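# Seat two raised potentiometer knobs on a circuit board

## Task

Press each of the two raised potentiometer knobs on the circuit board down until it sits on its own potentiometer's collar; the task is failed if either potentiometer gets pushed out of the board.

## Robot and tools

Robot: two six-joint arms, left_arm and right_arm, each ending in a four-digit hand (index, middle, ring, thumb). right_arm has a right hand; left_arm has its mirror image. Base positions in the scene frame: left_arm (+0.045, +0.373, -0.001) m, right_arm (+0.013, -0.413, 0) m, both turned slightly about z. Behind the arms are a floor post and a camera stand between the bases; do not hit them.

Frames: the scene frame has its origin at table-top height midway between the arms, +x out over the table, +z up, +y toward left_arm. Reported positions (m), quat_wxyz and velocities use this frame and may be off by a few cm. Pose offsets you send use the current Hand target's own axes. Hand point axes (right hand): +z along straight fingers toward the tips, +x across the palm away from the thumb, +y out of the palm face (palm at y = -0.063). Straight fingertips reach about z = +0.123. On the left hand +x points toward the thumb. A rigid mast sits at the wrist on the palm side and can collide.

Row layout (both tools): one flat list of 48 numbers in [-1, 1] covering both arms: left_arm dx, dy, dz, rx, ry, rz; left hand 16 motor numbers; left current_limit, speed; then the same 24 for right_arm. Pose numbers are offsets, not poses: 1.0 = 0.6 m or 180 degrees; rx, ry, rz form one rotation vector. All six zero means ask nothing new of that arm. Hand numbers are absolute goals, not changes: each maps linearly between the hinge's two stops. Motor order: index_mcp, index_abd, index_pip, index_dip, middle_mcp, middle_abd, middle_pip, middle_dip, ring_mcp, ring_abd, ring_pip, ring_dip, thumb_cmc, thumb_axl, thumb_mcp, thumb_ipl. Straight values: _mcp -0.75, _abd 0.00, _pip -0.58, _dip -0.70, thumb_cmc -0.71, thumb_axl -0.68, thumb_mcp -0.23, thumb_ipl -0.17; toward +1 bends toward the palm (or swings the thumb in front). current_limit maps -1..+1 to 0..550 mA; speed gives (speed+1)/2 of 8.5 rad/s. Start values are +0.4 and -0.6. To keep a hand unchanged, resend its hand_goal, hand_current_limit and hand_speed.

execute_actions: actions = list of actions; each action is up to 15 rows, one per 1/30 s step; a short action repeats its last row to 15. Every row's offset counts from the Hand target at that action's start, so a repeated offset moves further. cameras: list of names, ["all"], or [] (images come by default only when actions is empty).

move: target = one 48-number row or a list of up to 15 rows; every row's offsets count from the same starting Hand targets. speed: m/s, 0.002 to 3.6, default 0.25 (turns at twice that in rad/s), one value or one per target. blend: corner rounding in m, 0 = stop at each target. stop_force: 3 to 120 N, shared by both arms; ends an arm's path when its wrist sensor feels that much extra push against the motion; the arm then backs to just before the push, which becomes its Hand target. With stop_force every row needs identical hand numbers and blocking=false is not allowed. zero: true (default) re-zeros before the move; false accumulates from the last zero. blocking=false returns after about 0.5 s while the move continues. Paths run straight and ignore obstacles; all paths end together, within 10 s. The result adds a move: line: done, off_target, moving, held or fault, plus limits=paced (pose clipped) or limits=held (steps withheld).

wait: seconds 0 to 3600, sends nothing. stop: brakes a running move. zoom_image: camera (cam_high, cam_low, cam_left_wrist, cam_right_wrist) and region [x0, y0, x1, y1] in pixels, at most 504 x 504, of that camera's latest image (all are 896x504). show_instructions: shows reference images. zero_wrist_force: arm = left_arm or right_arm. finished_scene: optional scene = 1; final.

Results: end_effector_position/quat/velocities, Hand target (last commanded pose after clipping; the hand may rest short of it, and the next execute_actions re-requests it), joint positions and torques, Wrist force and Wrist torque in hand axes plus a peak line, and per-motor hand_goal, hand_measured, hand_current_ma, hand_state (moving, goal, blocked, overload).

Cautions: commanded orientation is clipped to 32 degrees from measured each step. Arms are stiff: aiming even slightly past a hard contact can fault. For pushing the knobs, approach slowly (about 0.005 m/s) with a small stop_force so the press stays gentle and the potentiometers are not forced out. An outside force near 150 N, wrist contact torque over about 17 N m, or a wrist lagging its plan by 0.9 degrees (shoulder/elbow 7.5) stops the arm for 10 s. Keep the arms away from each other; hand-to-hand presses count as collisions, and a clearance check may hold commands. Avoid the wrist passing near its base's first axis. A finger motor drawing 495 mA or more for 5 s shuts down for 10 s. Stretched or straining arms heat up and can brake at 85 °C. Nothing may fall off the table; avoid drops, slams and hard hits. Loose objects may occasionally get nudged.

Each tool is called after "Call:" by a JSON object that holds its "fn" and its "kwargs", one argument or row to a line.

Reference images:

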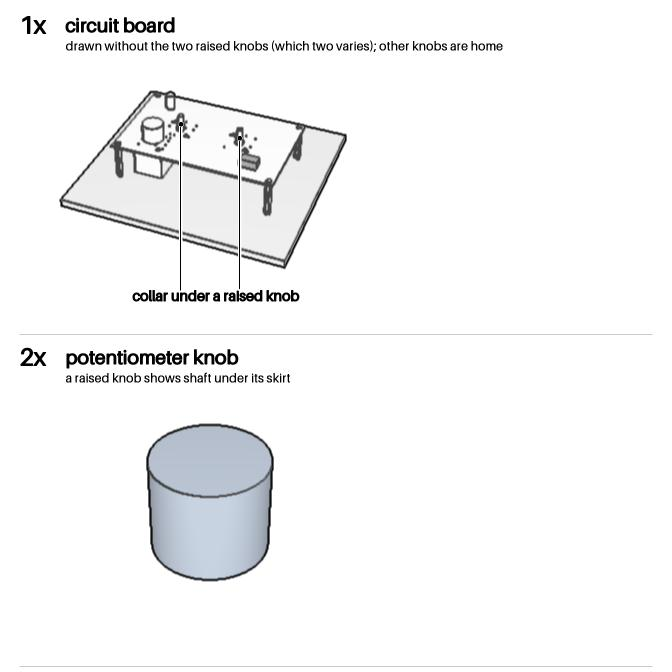

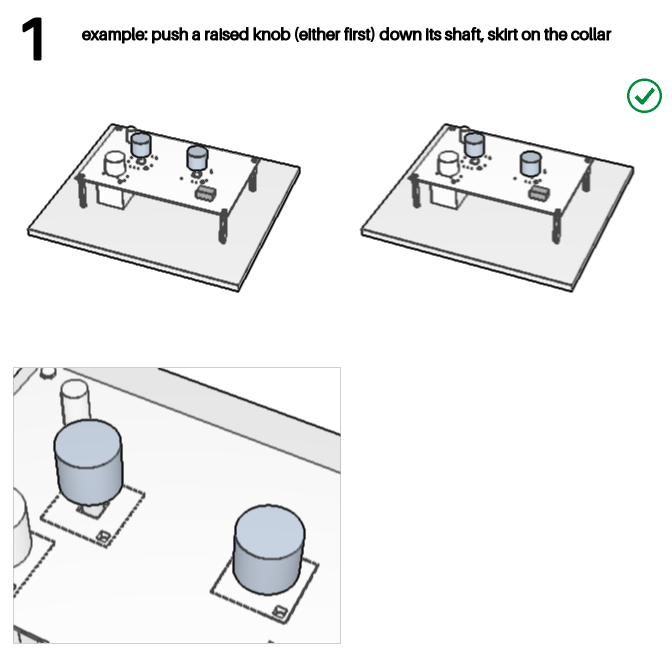

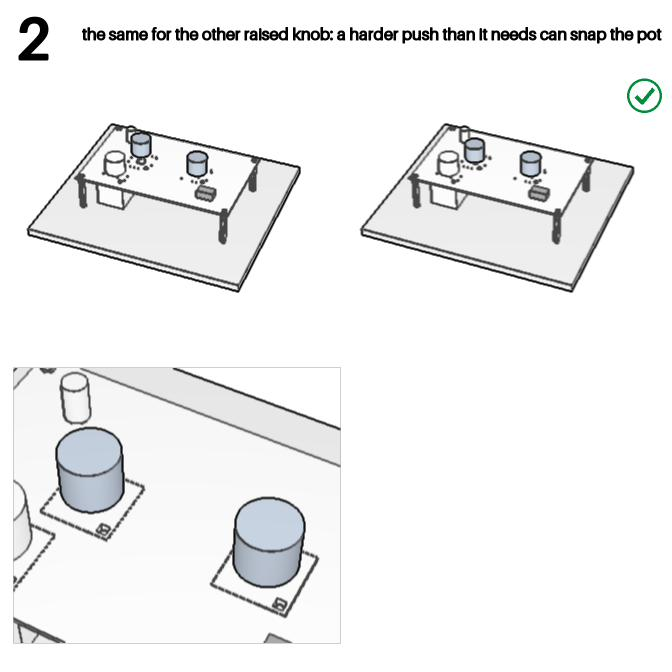

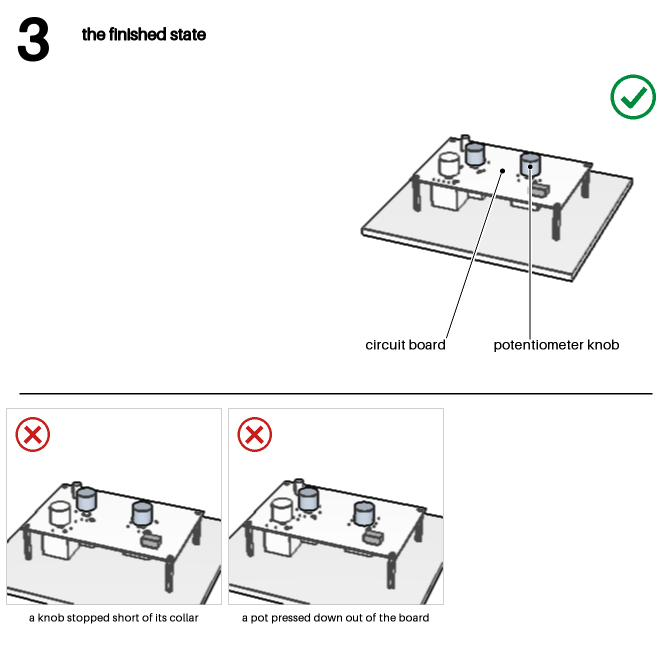

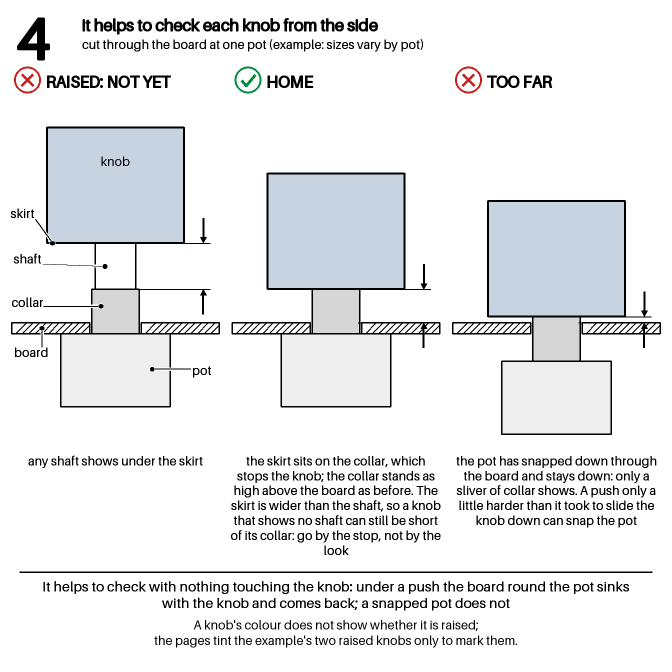

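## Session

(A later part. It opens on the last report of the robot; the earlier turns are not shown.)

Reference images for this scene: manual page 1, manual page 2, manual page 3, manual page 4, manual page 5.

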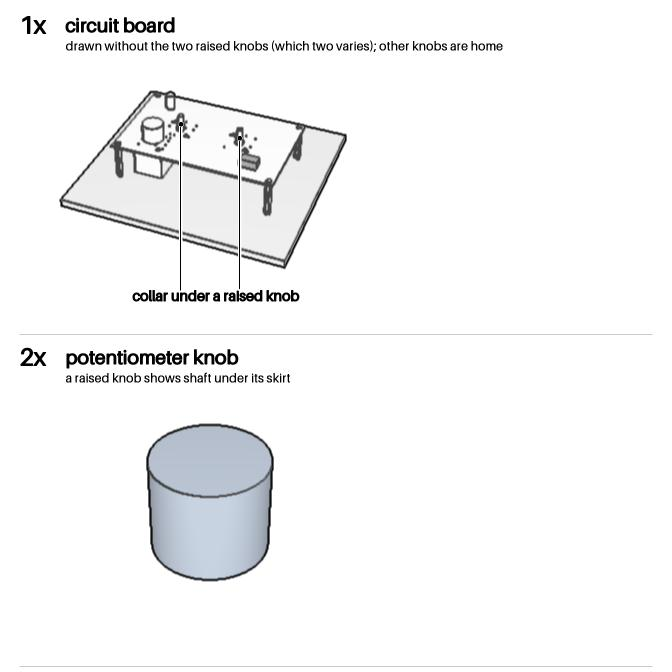

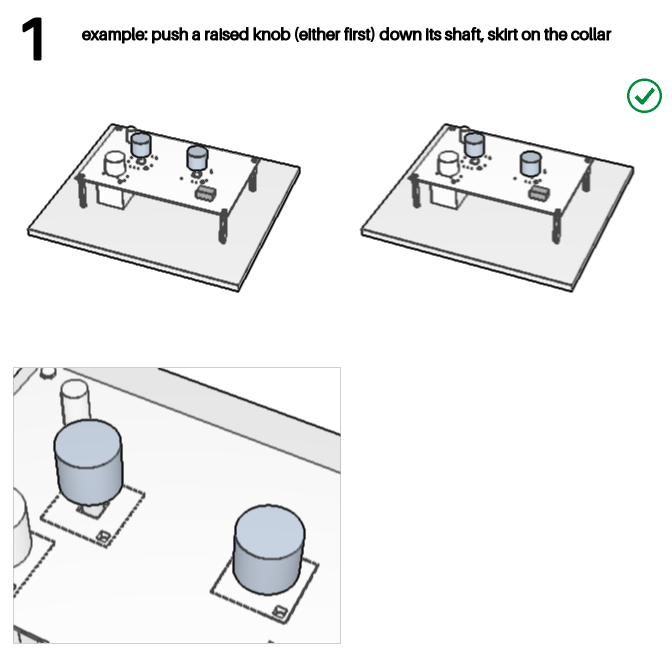

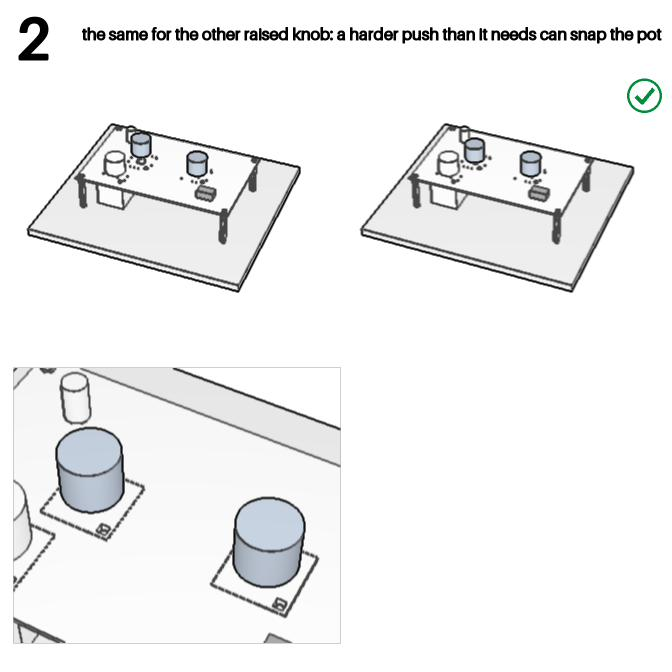

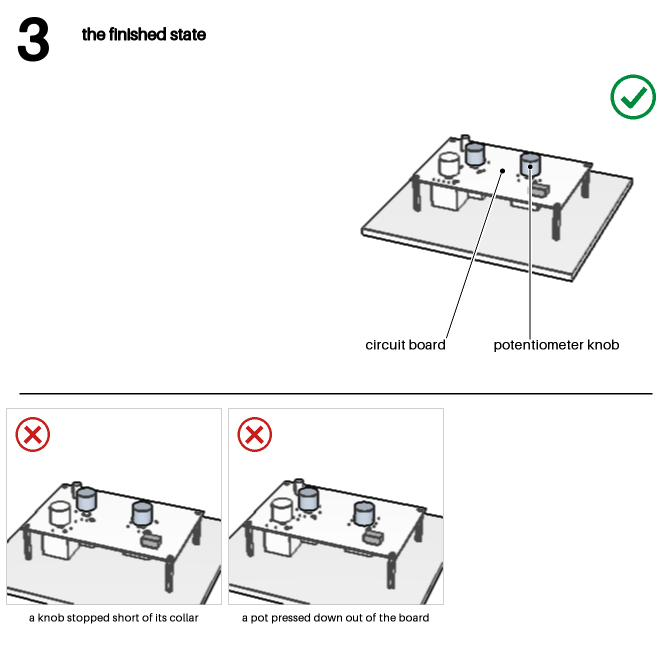

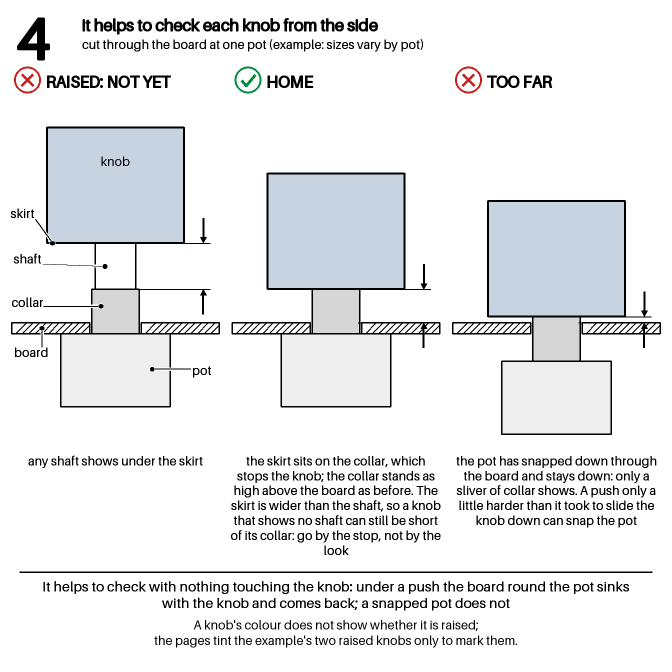

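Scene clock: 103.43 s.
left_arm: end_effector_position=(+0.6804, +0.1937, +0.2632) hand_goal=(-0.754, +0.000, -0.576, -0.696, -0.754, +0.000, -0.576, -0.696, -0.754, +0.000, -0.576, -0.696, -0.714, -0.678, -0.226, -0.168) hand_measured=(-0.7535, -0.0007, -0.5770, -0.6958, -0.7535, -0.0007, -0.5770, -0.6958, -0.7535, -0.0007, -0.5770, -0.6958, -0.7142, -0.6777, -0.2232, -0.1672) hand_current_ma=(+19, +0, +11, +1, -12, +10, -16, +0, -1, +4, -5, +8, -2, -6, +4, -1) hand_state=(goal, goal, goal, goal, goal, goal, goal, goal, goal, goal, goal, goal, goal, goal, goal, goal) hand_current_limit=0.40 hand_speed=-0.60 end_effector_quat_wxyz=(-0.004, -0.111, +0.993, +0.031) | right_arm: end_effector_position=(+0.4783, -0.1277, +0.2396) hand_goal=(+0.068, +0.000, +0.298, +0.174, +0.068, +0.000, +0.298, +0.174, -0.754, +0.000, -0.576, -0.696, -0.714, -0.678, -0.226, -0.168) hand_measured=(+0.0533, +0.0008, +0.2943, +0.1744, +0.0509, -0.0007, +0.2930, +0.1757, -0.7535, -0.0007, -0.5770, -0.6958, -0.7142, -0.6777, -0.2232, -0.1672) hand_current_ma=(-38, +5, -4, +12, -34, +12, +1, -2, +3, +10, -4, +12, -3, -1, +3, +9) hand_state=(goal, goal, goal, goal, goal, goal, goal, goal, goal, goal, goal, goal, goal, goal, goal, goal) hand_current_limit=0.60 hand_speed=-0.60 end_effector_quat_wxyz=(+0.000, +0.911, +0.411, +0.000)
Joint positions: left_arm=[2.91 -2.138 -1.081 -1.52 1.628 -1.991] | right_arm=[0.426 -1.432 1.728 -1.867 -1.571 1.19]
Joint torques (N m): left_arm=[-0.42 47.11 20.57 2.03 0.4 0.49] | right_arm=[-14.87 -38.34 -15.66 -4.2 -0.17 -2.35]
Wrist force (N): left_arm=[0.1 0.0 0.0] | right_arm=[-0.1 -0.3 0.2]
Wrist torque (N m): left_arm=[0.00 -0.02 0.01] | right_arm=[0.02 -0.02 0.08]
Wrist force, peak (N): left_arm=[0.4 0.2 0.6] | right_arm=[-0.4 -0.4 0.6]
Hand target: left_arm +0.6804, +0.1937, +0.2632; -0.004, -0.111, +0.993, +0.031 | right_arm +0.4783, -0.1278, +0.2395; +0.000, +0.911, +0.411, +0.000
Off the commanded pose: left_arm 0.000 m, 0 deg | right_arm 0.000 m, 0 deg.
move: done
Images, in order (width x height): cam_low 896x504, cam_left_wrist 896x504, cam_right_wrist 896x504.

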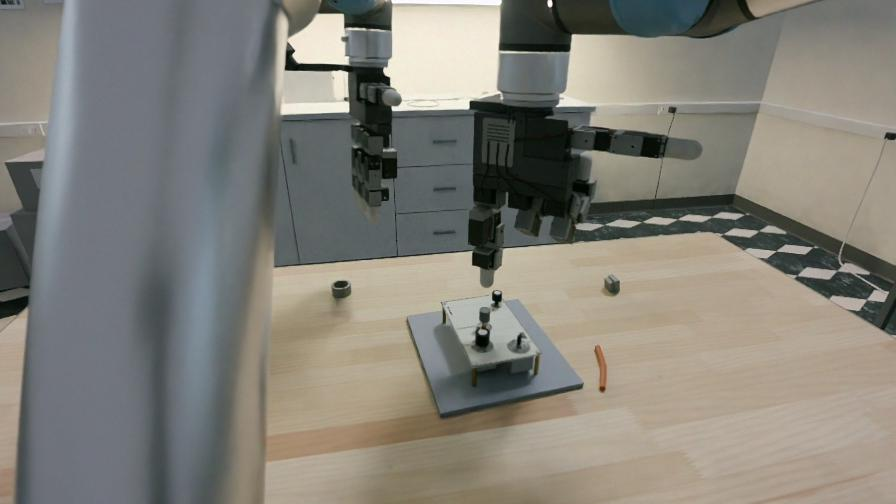

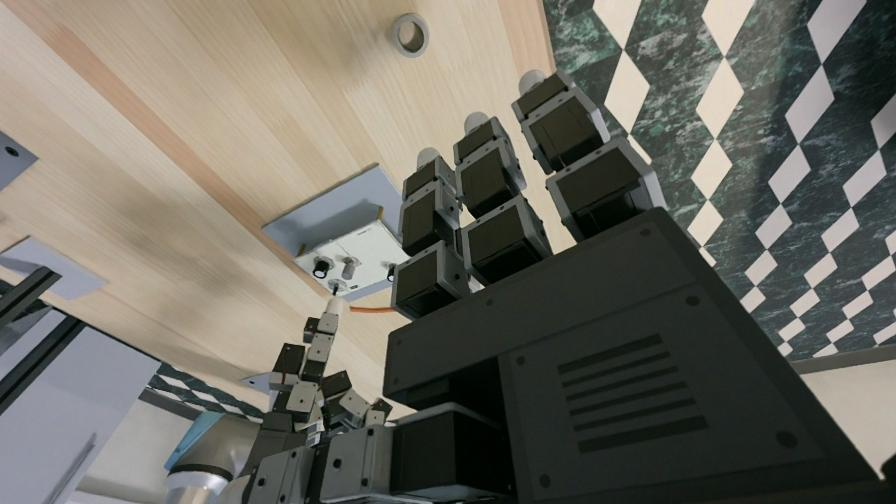

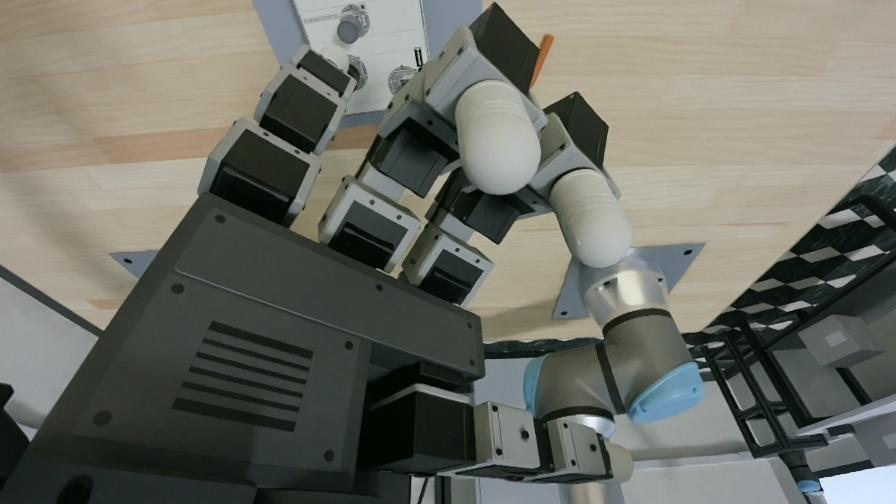

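Call:
{"fn": "move", "kwargs": {
  "target": [0,0,0,0,0,0,-0.754,0,-0.576,-0.696,-0.754,0,-0.576,-0.696,-0.754,0,-0.576,-0.696,-0.714,-0.678,-0.226,-0.168,0.4,-0.6,0,0,0.025,0,0,0,0.068,0,0.298,0.174,0.068,0,0.298,0.174,-0.754,0,-0.576,-0.696,-0.714,-0.678,-0.226,-0.168,0.6,-0.6],
  "cameras": ["cam_right_wrist","cam_low","cam_left_wrist"],
  "speed": 0.1
}}

Call:
{"fn": "zoom_image", "kwargs": {
  "camera": "cam_right_wrist",
  "region": [260, 0, 440, 120]
}}

Call:
{"fn": "zoom_image", "kwargs": {
  "camera": "cam_low",
  "region": [430, 250, 560, 380]
}}

Call:
{"fn": "zoom_image", "kwargs": {
  "camera": "cam_left_wrist",
  "region": [280, 220, 420, 330]
}}

Scene clock: 132.07 s.
left_arm: end_effector_position=(+0.6804, +0.1937, +0.2632) hand_goal=(-0.754, +0.000, -0.576, -0.696, -0.754, +0.000, -0.576, -0.696, -0.754, +0.000, -0.576, -0.696, -0.714, -0.678, -0.226, -0.168) hand_measured=(-0.7535, -0.0007, -0.5770, -0.6971, -0.7535, +0.0008, -0.5770, -0.6958, -0.7535, -0.0007, -0.5757, -0.6958, -0.7154, -0.6777, -0.2232, -0.1681) hand_current_ma=(+11, -7, +2, +10, +11, +8, -14, +2, +3, +1, -11, +9, +6, -12, +1, +0) hand_state=(goal, goal, goal, goal, goal, goal, goal, goal, goal, goal, goal, goal, goal, goal, goal, goal) hand_current_limit=0.40 hand_speed=-0.60 end_effector_quat_wxyz=(-0.004, -0.111, +0.993, +0.031) | right_arm: end_effector_position=(+0.4783, -0.1278, +0.2246) hand_goal=(+0.068, +0.000, +0.298, +0.174, +0.068, +0.000, +0.298, +0.174, -0.754, +0.000, -0.576, -0.696, -0.714, -0.678, -0.226, -0.168) hand_measured=(+0.0533, +0.0008, +0.2943, +0.1744, +0.0509, -0.0007, +0.2943, +0.1744, -0.7535, -0.0007, -0.5770, -0.6958, -0.7142, -0.6777, -0.2242, -0.1681) hand_current_ma=(-44, +4, +2, +9, -41, +5, +0, -1, +7, +7, +5, +11, -4, -8, +3, +7) hand_state=(goal, goal, goal, goal, goal, goal, goal, goal, goal, goal, goal, goal, goal, goal, goal, goal) hand_current_limit=0.60 hand_speed=-0.60 end_effector_quat_wxyz=(+0.000, +0.911, +0.411, +0.000)
Joint positions: left_arm=[2.91 -2.138 -1.081 -1.52 1.628 -1.991] | right_arm=[0.426 -1.421 1.756 -1.905 -1.571 1.19]
Joint torques (N m): left_arm=[0.29 46.1 21.14 2 0.24 0.19] | right_arm=[-13.44 -16.62 -14.86 -4.15 1.26 -2.27]
Wrist force (N): left_arm=[0.0 0.0 0.2] | right_arm=[-0.4 -0.2 0.1]
Wrist torque (N m): left_arm=[-0.02 0.01 -0.01] | right_arm=[0.03 0.02 0.06]
Wrist force, peak (N): left_arm=[0.1 0.0 0.7] | right_arm=[-0.2 -0.3 0.6]
Hand target: left_arm +0.6804, +0.1937, +0.2632; -0.004, -0.111, +0.993, +0.031 | right_arm +0.4783, -0.1278, +0.2245; +0.000, +0.911, +0.411, +0.000
Off the commanded pose: left_arm 0.000 m, 0 deg | right_arm 0.000 m, 0 deg.
move: done
Images, in order (width x height): cam_low 896x504, cam_left_wrist 896x504, cam_right_wrist 896x504.

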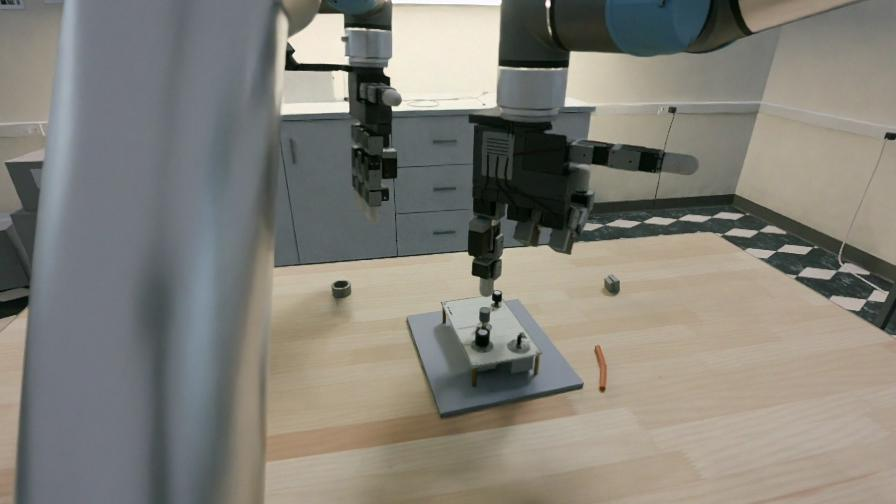

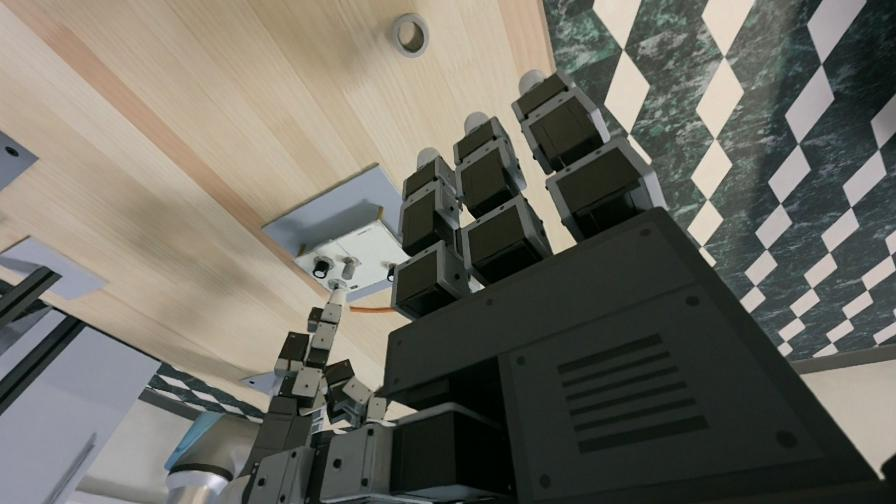

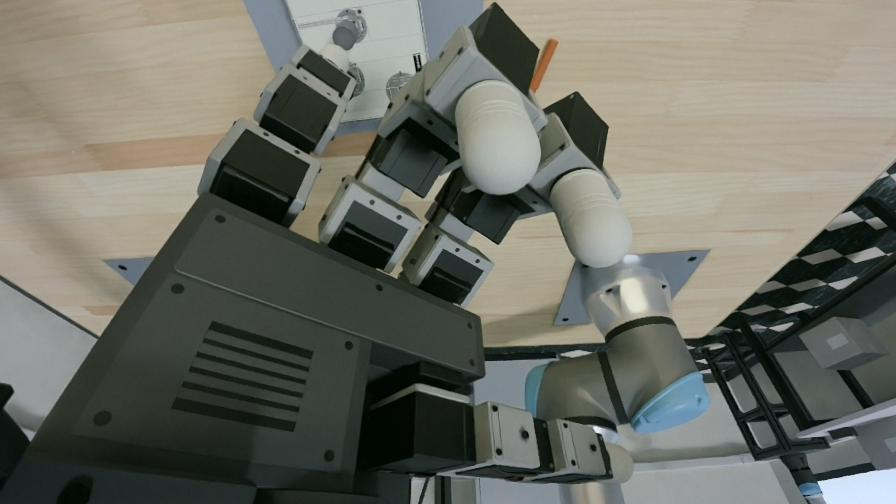

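Scaled by 2.800 from the camera's image (finer frame: 1280x720).

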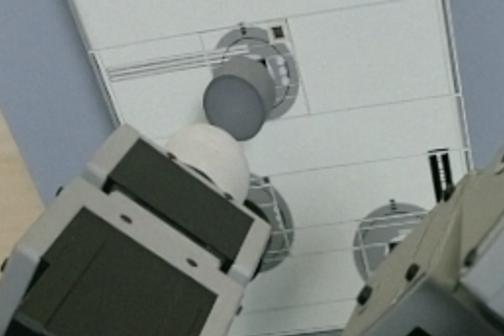

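Scaled by 3.877 from the camera's image (finer frame: 1280x720).

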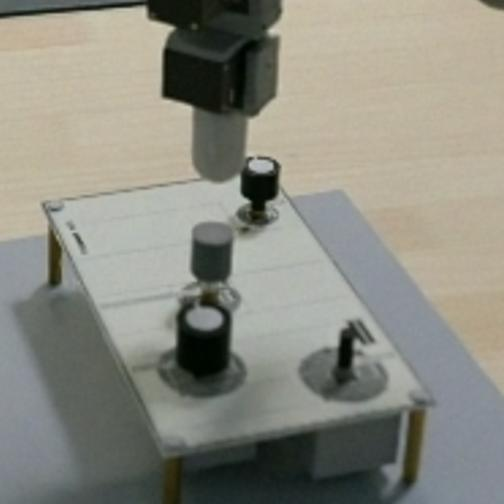

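Scaled by 3.600 from the camera's image (finer frame: 1280x720).

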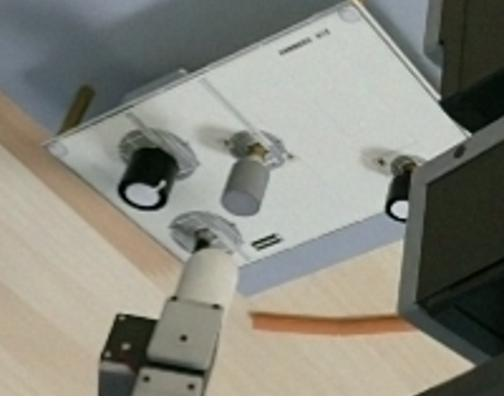

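Call:
{"fn": "move", "kwargs": {
  "target": [0,0,0,0,0,0,-0.754,0,-0.576,-0.696,-0.754,0,-0.576,-0.696,-0.754,0,-0.576,-0.696,-0.714,-0.678,-0.226,-0.168,0.4,-0.6,0.0075,0.0111,0.02,0,0,0,0.068,0,0.298,0.174,0.068,0,0.298,0.174,-0.754,0,-0.576,-0.696,-0.714,-0.678,-0.226,-0.168,0.6,-0.6],
  "cameras": ["cam_right_wrist","cam_low","cam_left_wrist"],
  "speed": 0.1
}}

Call:
{"fn": "zoom_image", "kwargs": {
  "camera": "cam_right_wrist",
  "region": [260, 0, 440, 120]
}}

Call:
{"fn": "zoom_image", "kwargs": {
  "camera": "cam_low",
  "region": [430, 250, 560, 380]
}}

Call:
{"fn": "zoom_image", "kwargs": {
  "camera": "cam_left_wrist",
  "region": [280, 220, 420, 330]
}}

Scene clock: 166.83 s.
left_arm: end_effector_position=(+0.6804, +0.1937, +0.2632) hand_goal=(-0.754, +0.000, -0.576, -0.696, -0.754, +0.000, -0.576, -0.696, -0.754, +0.000, -0.576, -0.696, -0.714, -0.678, -0.226, -0.168) hand_measured=(-0.7535, -0.0007, -0.5770, -0.6958, -0.7523, +0.0008, -0.5770, -0.6958, -0.7535, +0.0008, -0.5770, -0.6958, -0.7142, -0.6777, -0.2232, -0.1681) hand_current_ma=(+13, -8, -1, -1, +5, +14, -5, -4, +8, +2, -19, +7, -4, -5, -2, +2) hand_state=(goal, goal, goal, goal, goal, goal, goal, goal, goal, goal, goal, goal, goal, goal, goal, goal) hand_current_limit=0.40 hand_speed=-0.60 end_effector_quat_wxyz=(-0.004, -0.111, +0.993, +0.031) | right_arm: end_effector_position=(+0.4862, -0.1288, +0.2126) hand_goal=(+0.068, +0.000, +0.298, +0.174, +0.068, +0.000, +0.298, +0.174, -0.754, +0.000, -0.576, -0.696, -0.714, -0.678, -0.226, -0.168) hand_measured=(+0.0533, -0.0007, +0.2943, +0.1744, +0.0509, -0.0007, +0.2943, +0.1757, -0.7535, -0.0007, -0.5770, -0.6958, -0.7142, -0.6777, -0.2232, -0.1681) hand_current_ma=(-35, +2, +7, +9, -40, +5, +1, -6, +0, +7, +2, +9, -5, +0, +6, +10) hand_state=(goal, goal, goal, goal, goal, goal, goal, goal, goal, goal, goal, goal, goal, goal, goal, goal) hand_current_limit=0.60 hand_speed=-0.60 end_effector_quat_wxyz=(+0.000, +0.911, +0.411, +0.000)
Joint positions: left_arm=[2.91 -2.138 -1.081 -1.52 1.628 -1.991] | right_arm=[0.418 -1.399 1.762 -1.934 -1.571 1.181]
Joint torques (N m): left_arm=[0.69 46.28 21.24 2.03 0.18 0.42] | right_arm=[-15.18 -18.01 -15.25 -4.1 1.88 -2.44]
Wrist force (N): left_arm=[0.1 0.2 0.3] | right_arm=[-0.3 -0.4 0.0]
Wrist torque (N m): left_arm=[0.01 -0.01 0.00] | right_arm=[0.02 -0.01 0.08]
Wrist force, peak (N): left_arm=[0.5 0.0 0.4] | right_arm=[-0.3 -0.6 -0.3]
Hand target: left_arm +0.6804, +0.1937, +0.2632; -0.004, -0.111, +0.993, +0.031 | right_arm +0.4863, -0.1288, +0.2125; +0.000, +0.911, +0.411, +0.000
Off the commanded pose: left_arm 0.000 m, 0 deg | right_arm 0.000 m, 0 deg.
move: done
Images, in order (width x height): cam_low 896x504, cam_left_wrist 896x504, cam_right_wrist 896x504.

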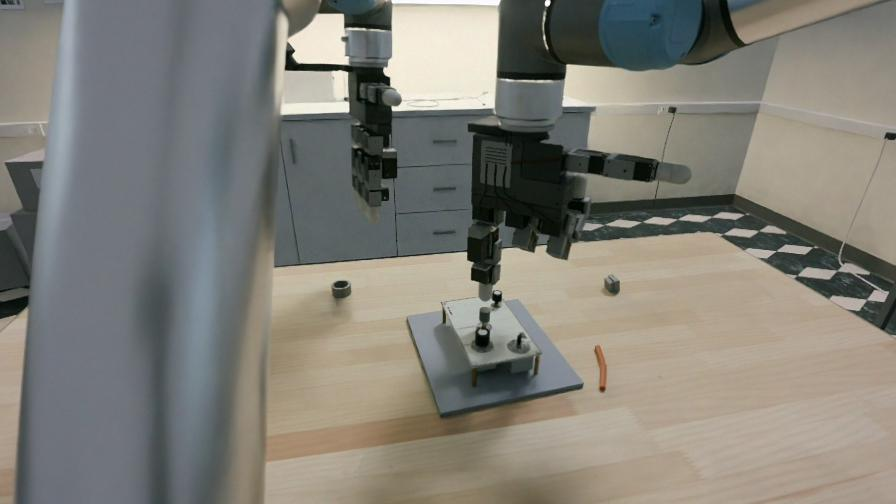

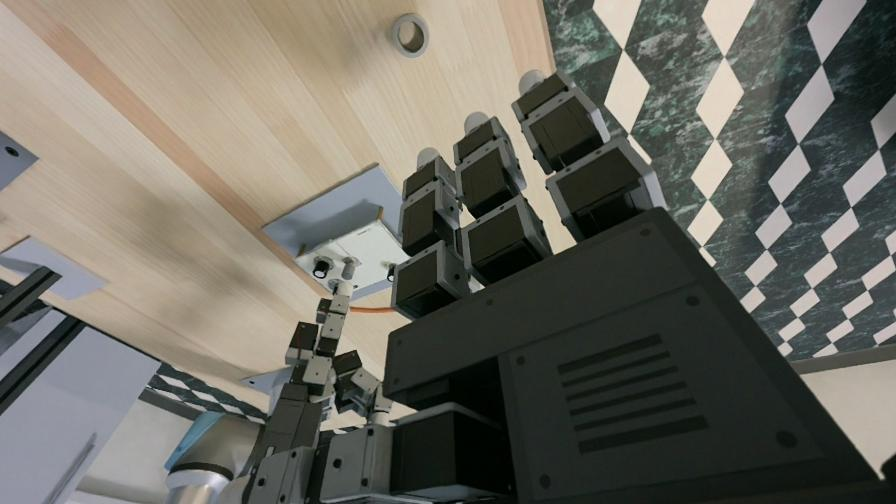

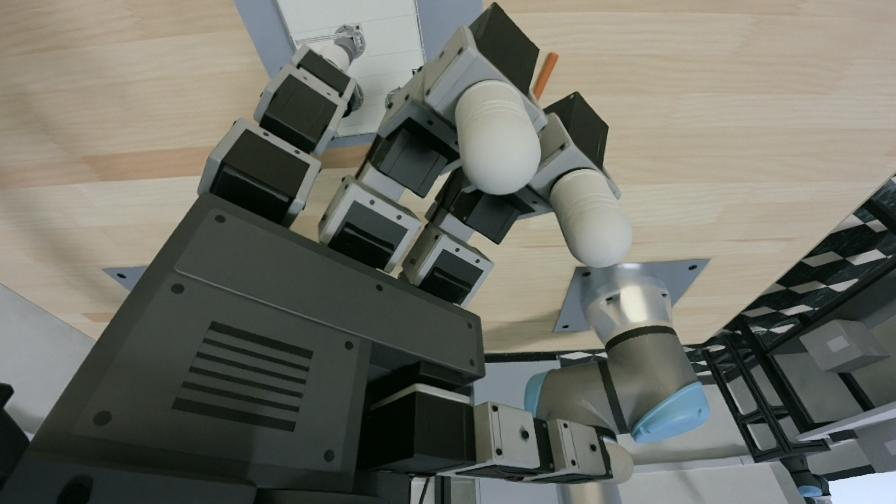

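Scaled by 2.800 from the camera's image (finer frame: 1280x720).

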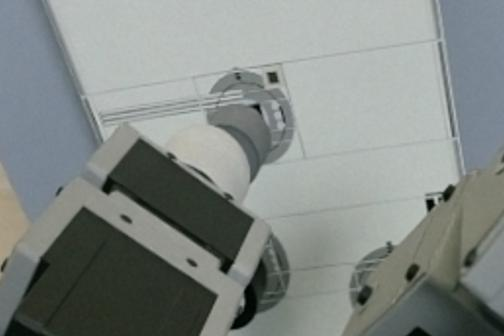

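Scaled by 3.877 from the camera's image (finer frame: 1280x720).

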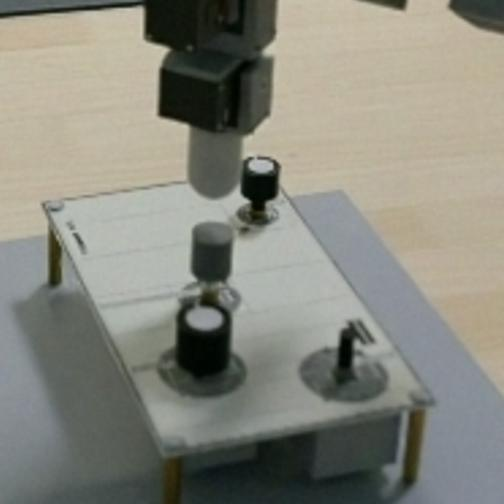

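Scaled by 3.600 from the camera's image (finer frame: 1280x720).

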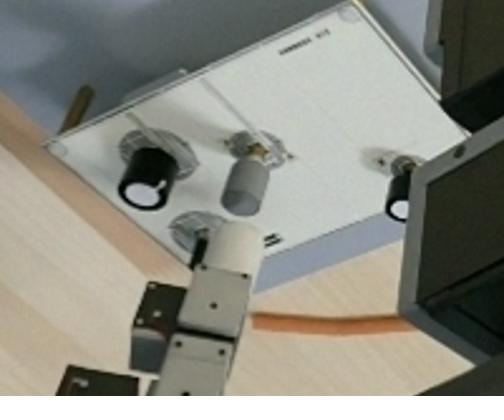

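Call:
{"fn": "move", "kwargs": {
  "target": [0,0,0,0,0,0,-0.754,0,-0.576,-0.696,-0.754,0,-0.576,-0.696,-0.754,0,-0.576,-0.696,-0.714,-0.678,-0.226,-0.168,0.4,-0.6,0,0,0.0125,0,0,0,0.068,0,0.298,0.174,0.068,0,0.298,0.174,-0.754,0,-0.576,-0.696,-0.714,-0.678,-0.226,-0.168,0.6,-0.6],
  "cameras": ["cam_right_wrist","cam_low","cam_left_wrist"],
  "speed": 0.05
}}

Call:
{"fn": "zoom_image", "kwargs": {
  "camera": "cam_right_wrist",
  "region": [300, 0, 390, 90]
}}

Call:
{"fn": "zoom_image", "kwargs": {
  "camera": "cam_low",
  "region": [450, 270, 530, 350]
}}

Call:
{"fn": "zoom_image", "kwargs": {
  "camera": "cam_left_wrist",
  "region": [300, 240, 390, 320]
}}

Scene clock: 181.37 s.
left_arm: end_effector_position=(+0.6804, +0.1937, +0.2632) hand_goal=(-0.754, +0.000, -0.576, -0.696, -0.754, +0.000, -0.576, -0.696, -0.754, +0.000, -0.576, -0.696, -0.714, -0.678, -0.226, -0.168) hand_measured=(-0.7535, +0.0008, -0.5770, -0.6958, -0.7523, -0.0007, -0.5770, -0.6958, -0.7535, -0.0007, -0.5757, -0.6971, -0.7142, -0.6767, -0.2232, -0.1681) hand_current_ma=(+11, +3, +17, -4, +3, +12, -21, -4, +5, +7, -19, +20, +14, -7, -5, -10) hand_state=(goal, goal, goal, goal, goal, goal, goal, goal, goal, goal, goal, goal, goal, goal, goal, goal) hand_current_limit=0.40 hand_speed=-0.60 end_effector_quat_wxyz=(-0.004, -0.111, +0.993, +0.031) | right_arm: end_effector_position=(+0.4863, -0.1288, +0.2051) hand_goal=(+0.068, +0.000, +0.298, +0.174, +0.068, +0.000, +0.298, +0.174, -0.754, +0.000, -0.576, -0.696, -0.714, -0.678, -0.226, -0.168) hand_measured=(+0.0533, -0.0007, +0.2943, +0.1744, +0.0509, -0.0007, +0.2943, +0.1744, -0.7535, -0.0007, -0.5757, -0.6958, -0.7142, -0.6777, -0.2232, -0.1672) hand_current_ma=(-38, +7, -4, +7, -43, +6, -2, +0, +5, +8, +5, +11, -4, -4, +1, +7) hand_state=(goal, goal, goal, goal, goal, goal, goal, goal, goal, goal, goal, goal, goal, goal, goal, goal) hand_current_limit=0.60 hand_speed=-0.60 end_effector_quat_wxyz=(+0.000, +0.911, +0.411, +0.000)
Joint positions: left_arm=[2.91 -2.138 -1.081 -1.52 1.628 -1.991] | right_arm=[0.418 -1.392 1.775 -1.953 -1.571 1.181]
Joint torques (N m): left_arm=[-0.52 46.59 19.61 2.06 0.34 0.56] | right_arm=[-14.68 -18.35 -14.36 -4.57 1.06 -2.36]
Wrist force (N): left_arm=[0.1 -0.1 0.3] | right_arm=[0.0 -0.2 0.2]
Wrist torque (N m): left_arm=[-0.04 0.00 0.00] | right_arm=[0.04 -0.06 0.11]
Wrist force, peak (N): left_arm=[-0.3 0.2 0.6] | right_arm=[0.1 -0.3 0.4]
Hand target: left_arm +0.6804, +0.1937, +0.2632; -0.004, -0.111, +0.993, +0.031 | right_arm +0.4863, -0.1288, +0.2050; +0.000, +0.911, +0.411, +0.000
Off the commanded pose: left_arm 0.000 m, 0 deg | right_arm 0.000 m, 0 deg.
move: done
Images, in order (width x height): cam_low 896x504, cam_left_wrist 896x504, cam_right_wrist 896x504.

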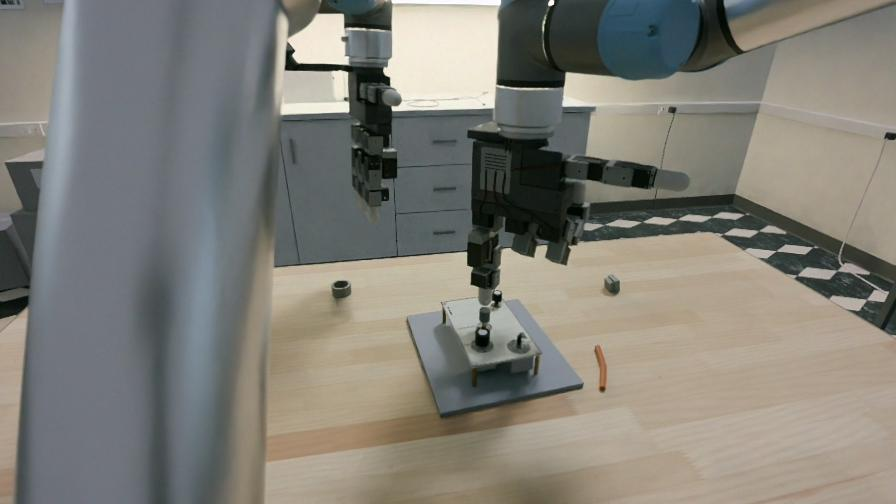

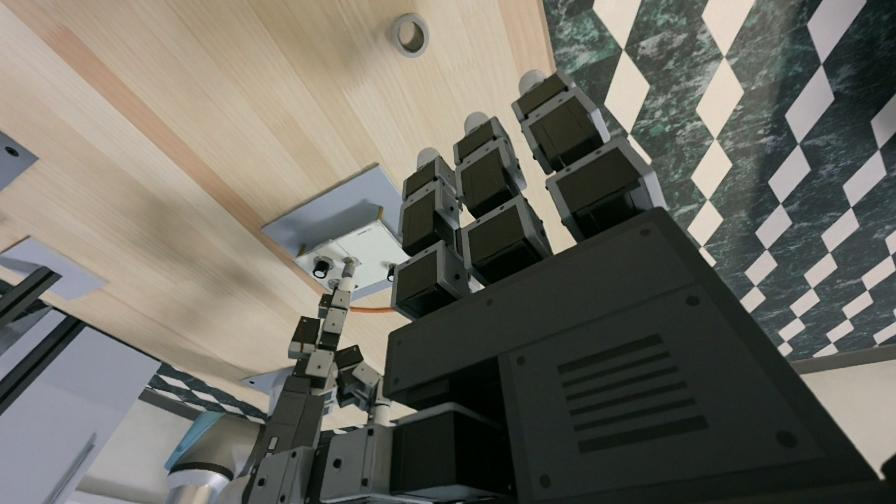

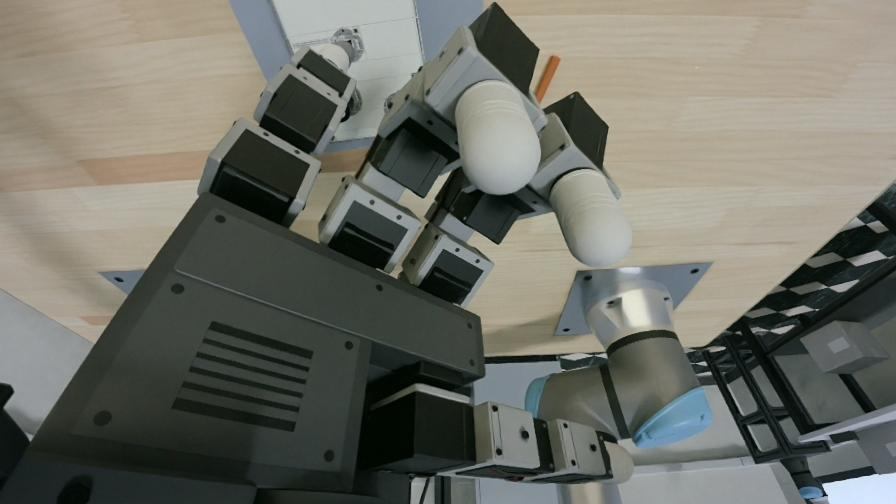

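Scaled by 5.600 from the camera's image (finer frame: 1280x720).

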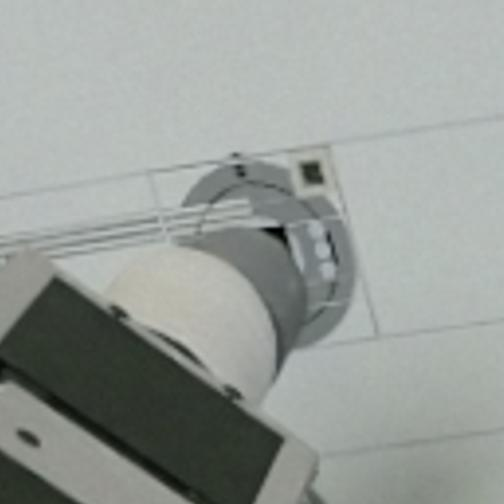

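Scaled by 6.300 from the camera's image (finer frame: 1280x720).

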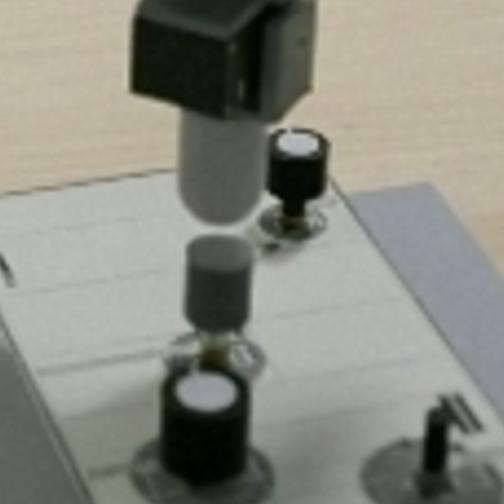

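Scaled by 5.600 from the camera's image (finer frame: 1280x720).

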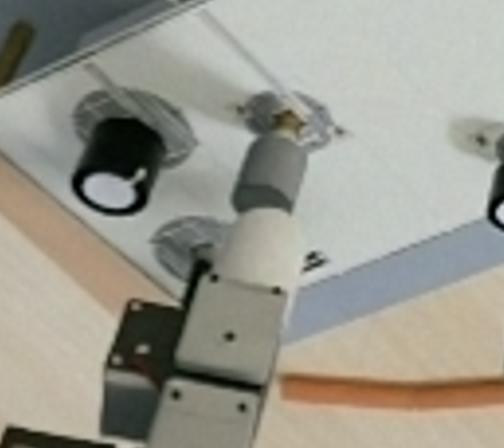

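Call:
{"fn": "move", "kwargs": {
  "target": [0,0,0,0,0,0,-0.754,0,-0.576,-0.696,-0.754,0,-0.576,-0.696,-0.754,0,-0.576,-0.696,-0.714,-0.678,-0.226,-0.168,0.4,-0.6,-0.0038,-0.0070,0,0,0,0,0.068,0,0.298,0.174,0.068,0,0.298,0.174,-0.754,0,-0.576,-0.696,-0.714,-0.678,-0.226,-0.168,0.6,-0.6],
  "cameras": ["cam_right_wrist","cam_low","cam_left_wrist"],
  "speed": 0.05
}}

Call:
{"fn": "zoom_image", "kwargs": {
  "camera": "cam_right_wrist",
  "region": [300, 0, 390, 90]
}}

Call:
{"fn": "zoom_image", "kwargs": {
  "camera": "cam_low",
  "region": [450, 270, 530, 350]
}}

Call:
{"fn": "zoom_image", "kwargs": {
  "camera": "cam_left_wrist",
  "region": [300, 240, 390, 320]
}}

Scene clock: 218.60 s.
left_arm: end_effector_position=(+0.6804, +0.1937, +0.2632) hand_goal=(-0.754, +0.000, -0.576, -0.696, -0.754, +0.000, -0.576, -0.696, -0.754, +0.000, -0.576, -0.696, -0.714, -0.678, -0.226, -0.168) hand_measured=(-0.7535, -0.0007, -0.5770, -0.6971, -0.7535, -0.0007, -0.5770, -0.6958, -0.7535, +0.0008, -0.5770, -0.6958, -0.7142, -0.6777, -0.2232, -0.1681) hand_current_ma=(+4, +8, -6, -5, +3, +10, -14, +2, -5, +6, -12, +13, +1, -6, -4, -2) hand_state=(goal, goal, goal, goal, goal, goal, goal, goal, goal, goal, goal, goal, goal, goal, goal, goal) hand_current_limit=0.40 hand_speed=-0.60 end_effector_quat_wxyz=(-0.004, -0.111, +0.993, +0.031) | right_arm: end_effector_position=(+0.4818, -0.1278, +0.2050) hand_goal=(+0.068, +0.000, +0.298, +0.174, +0.068, +0.000, +0.298, +0.174, -0.754, +0.000, -0.576, -0.696, -0.714, -0.678, -0.226, -0.168) hand_measured=(+0.0533, -0.0007, +0.2943, +0.1744, +0.0509, -0.0007, +0.2943, +0.1757, -0.7535, +0.0008, -0.5770, -0.6958, -0.7142, -0.6777, -0.2242, -0.1672) hand_current_ma=(-38, +2, +8, +9, -43, +4, +2, +4, -2, +10, +7, +6, -2, -4, +1, +9) hand_state=(goal, goal, goal, goal, goal, goal, goal, goal, goal, goal, goal, goal, goal, goal, goal, goal) hand_current_limit=0.60 hand_speed=-0.60 end_effector_quat_wxyz=(+0.000, +0.911, +0.411, +0.000)
Joint positions: left_arm=[2.91 -2.138 -1.081 -1.52 1.628 -1.991] | right_arm=[0.423 -1.399 1.782 -1.954 -1.571 1.187]
Joint torques (N m): left_arm=[-0.49 46.18 21.72 1.92 0.46 0.44] | right_arm=[14.96 -37.75 -16.18 -4.26 0.29 1.96]
Wrist force (N): left_arm=[0.1 0.3 0.5] | right_arm=[0.1 -0.1 0.0]
Wrist torque (N m): left_arm=[-0.02 0.00 0.00] | right_arm=[0.07 -0.07 0.12]
Wrist force, peak (N): left_arm=[0.3 -0.2 0.6] | right_arm=[0.0 -0.4 0.2]
Hand target: left_arm +0.6804, +0.1937, +0.2632; -0.004, -0.111, +0.993, +0.031 | right_arm +0.4816, -0.1277, +0.2050; +0.000, +0.911, +0.411, +0.000
Off the commanded pose: left_arm 0.000 m, 0 deg | right_arm 0.000 m, 0 deg.
move: done
Images, in order (width x height): cam_low 896x504, cam_left_wrist 896x504, cam_right_wrist 896x504.

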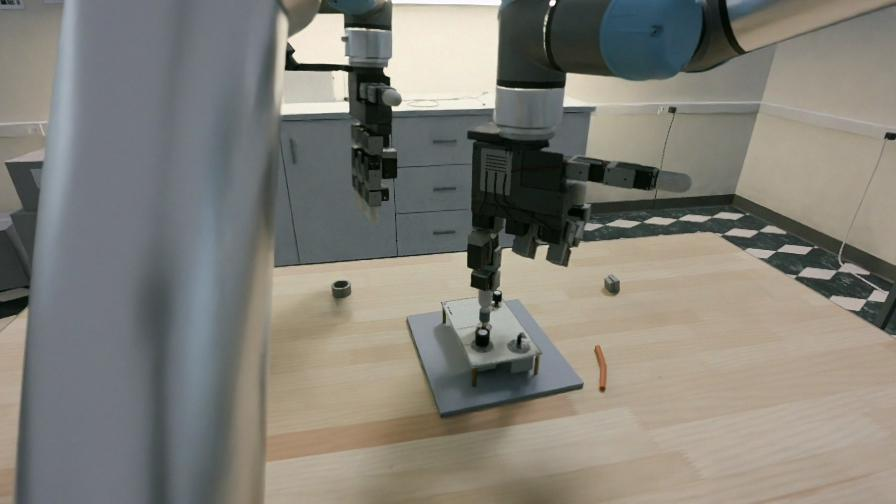

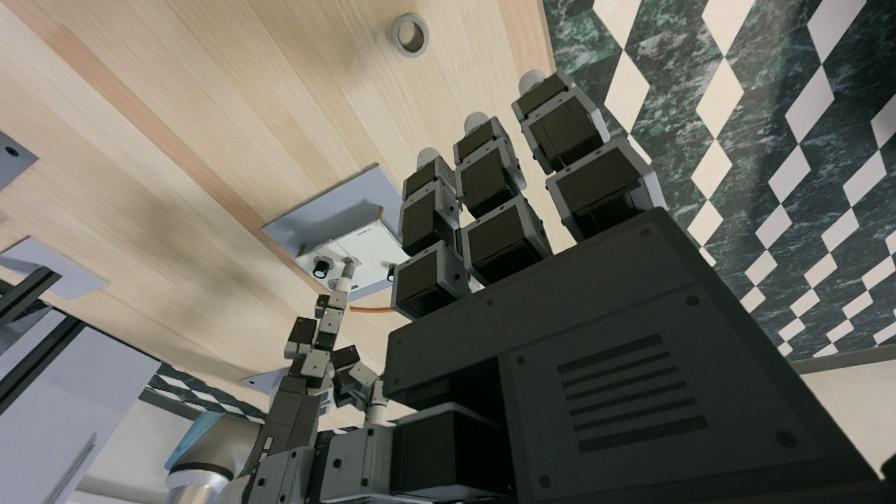

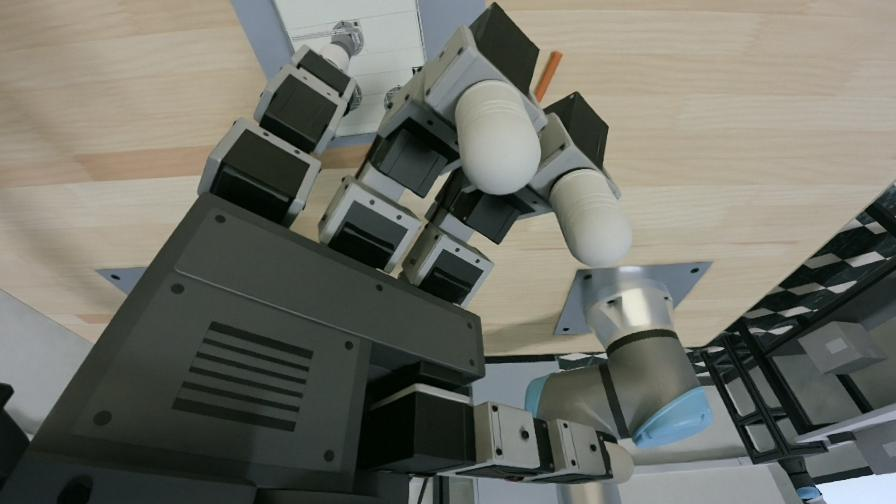

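Scaled by 5.600 from the camera's image (finer frame: 1280x720).

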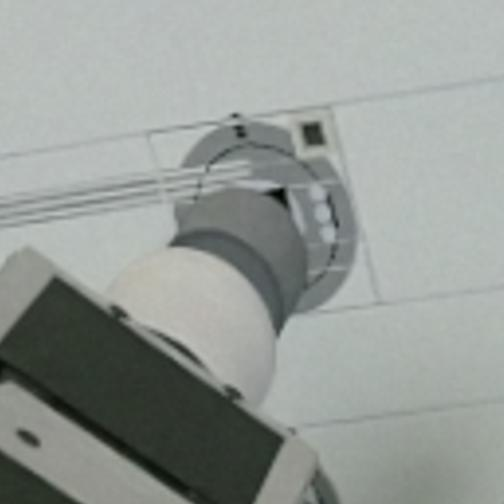

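Scaled by 6.300 from the camera's image (finer frame: 1280x720).

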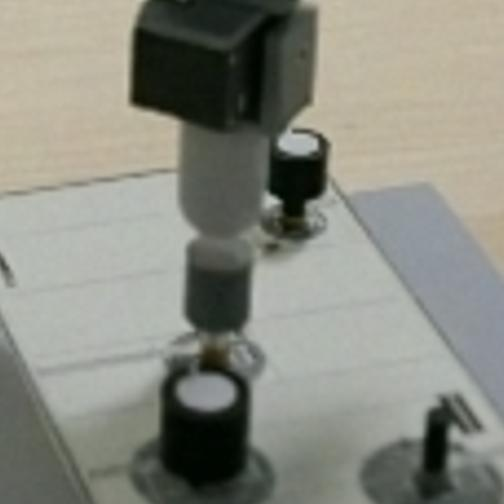

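Scaled by 5.600 from the camera's image (finer frame: 1280x720).

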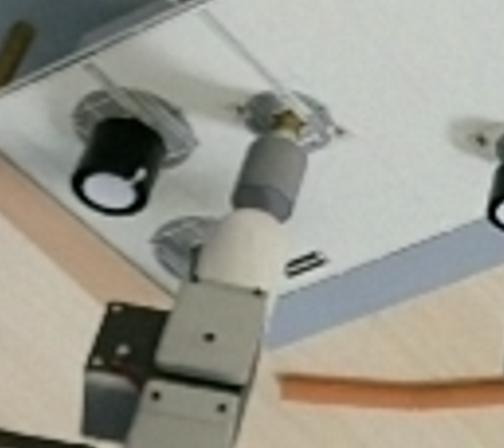

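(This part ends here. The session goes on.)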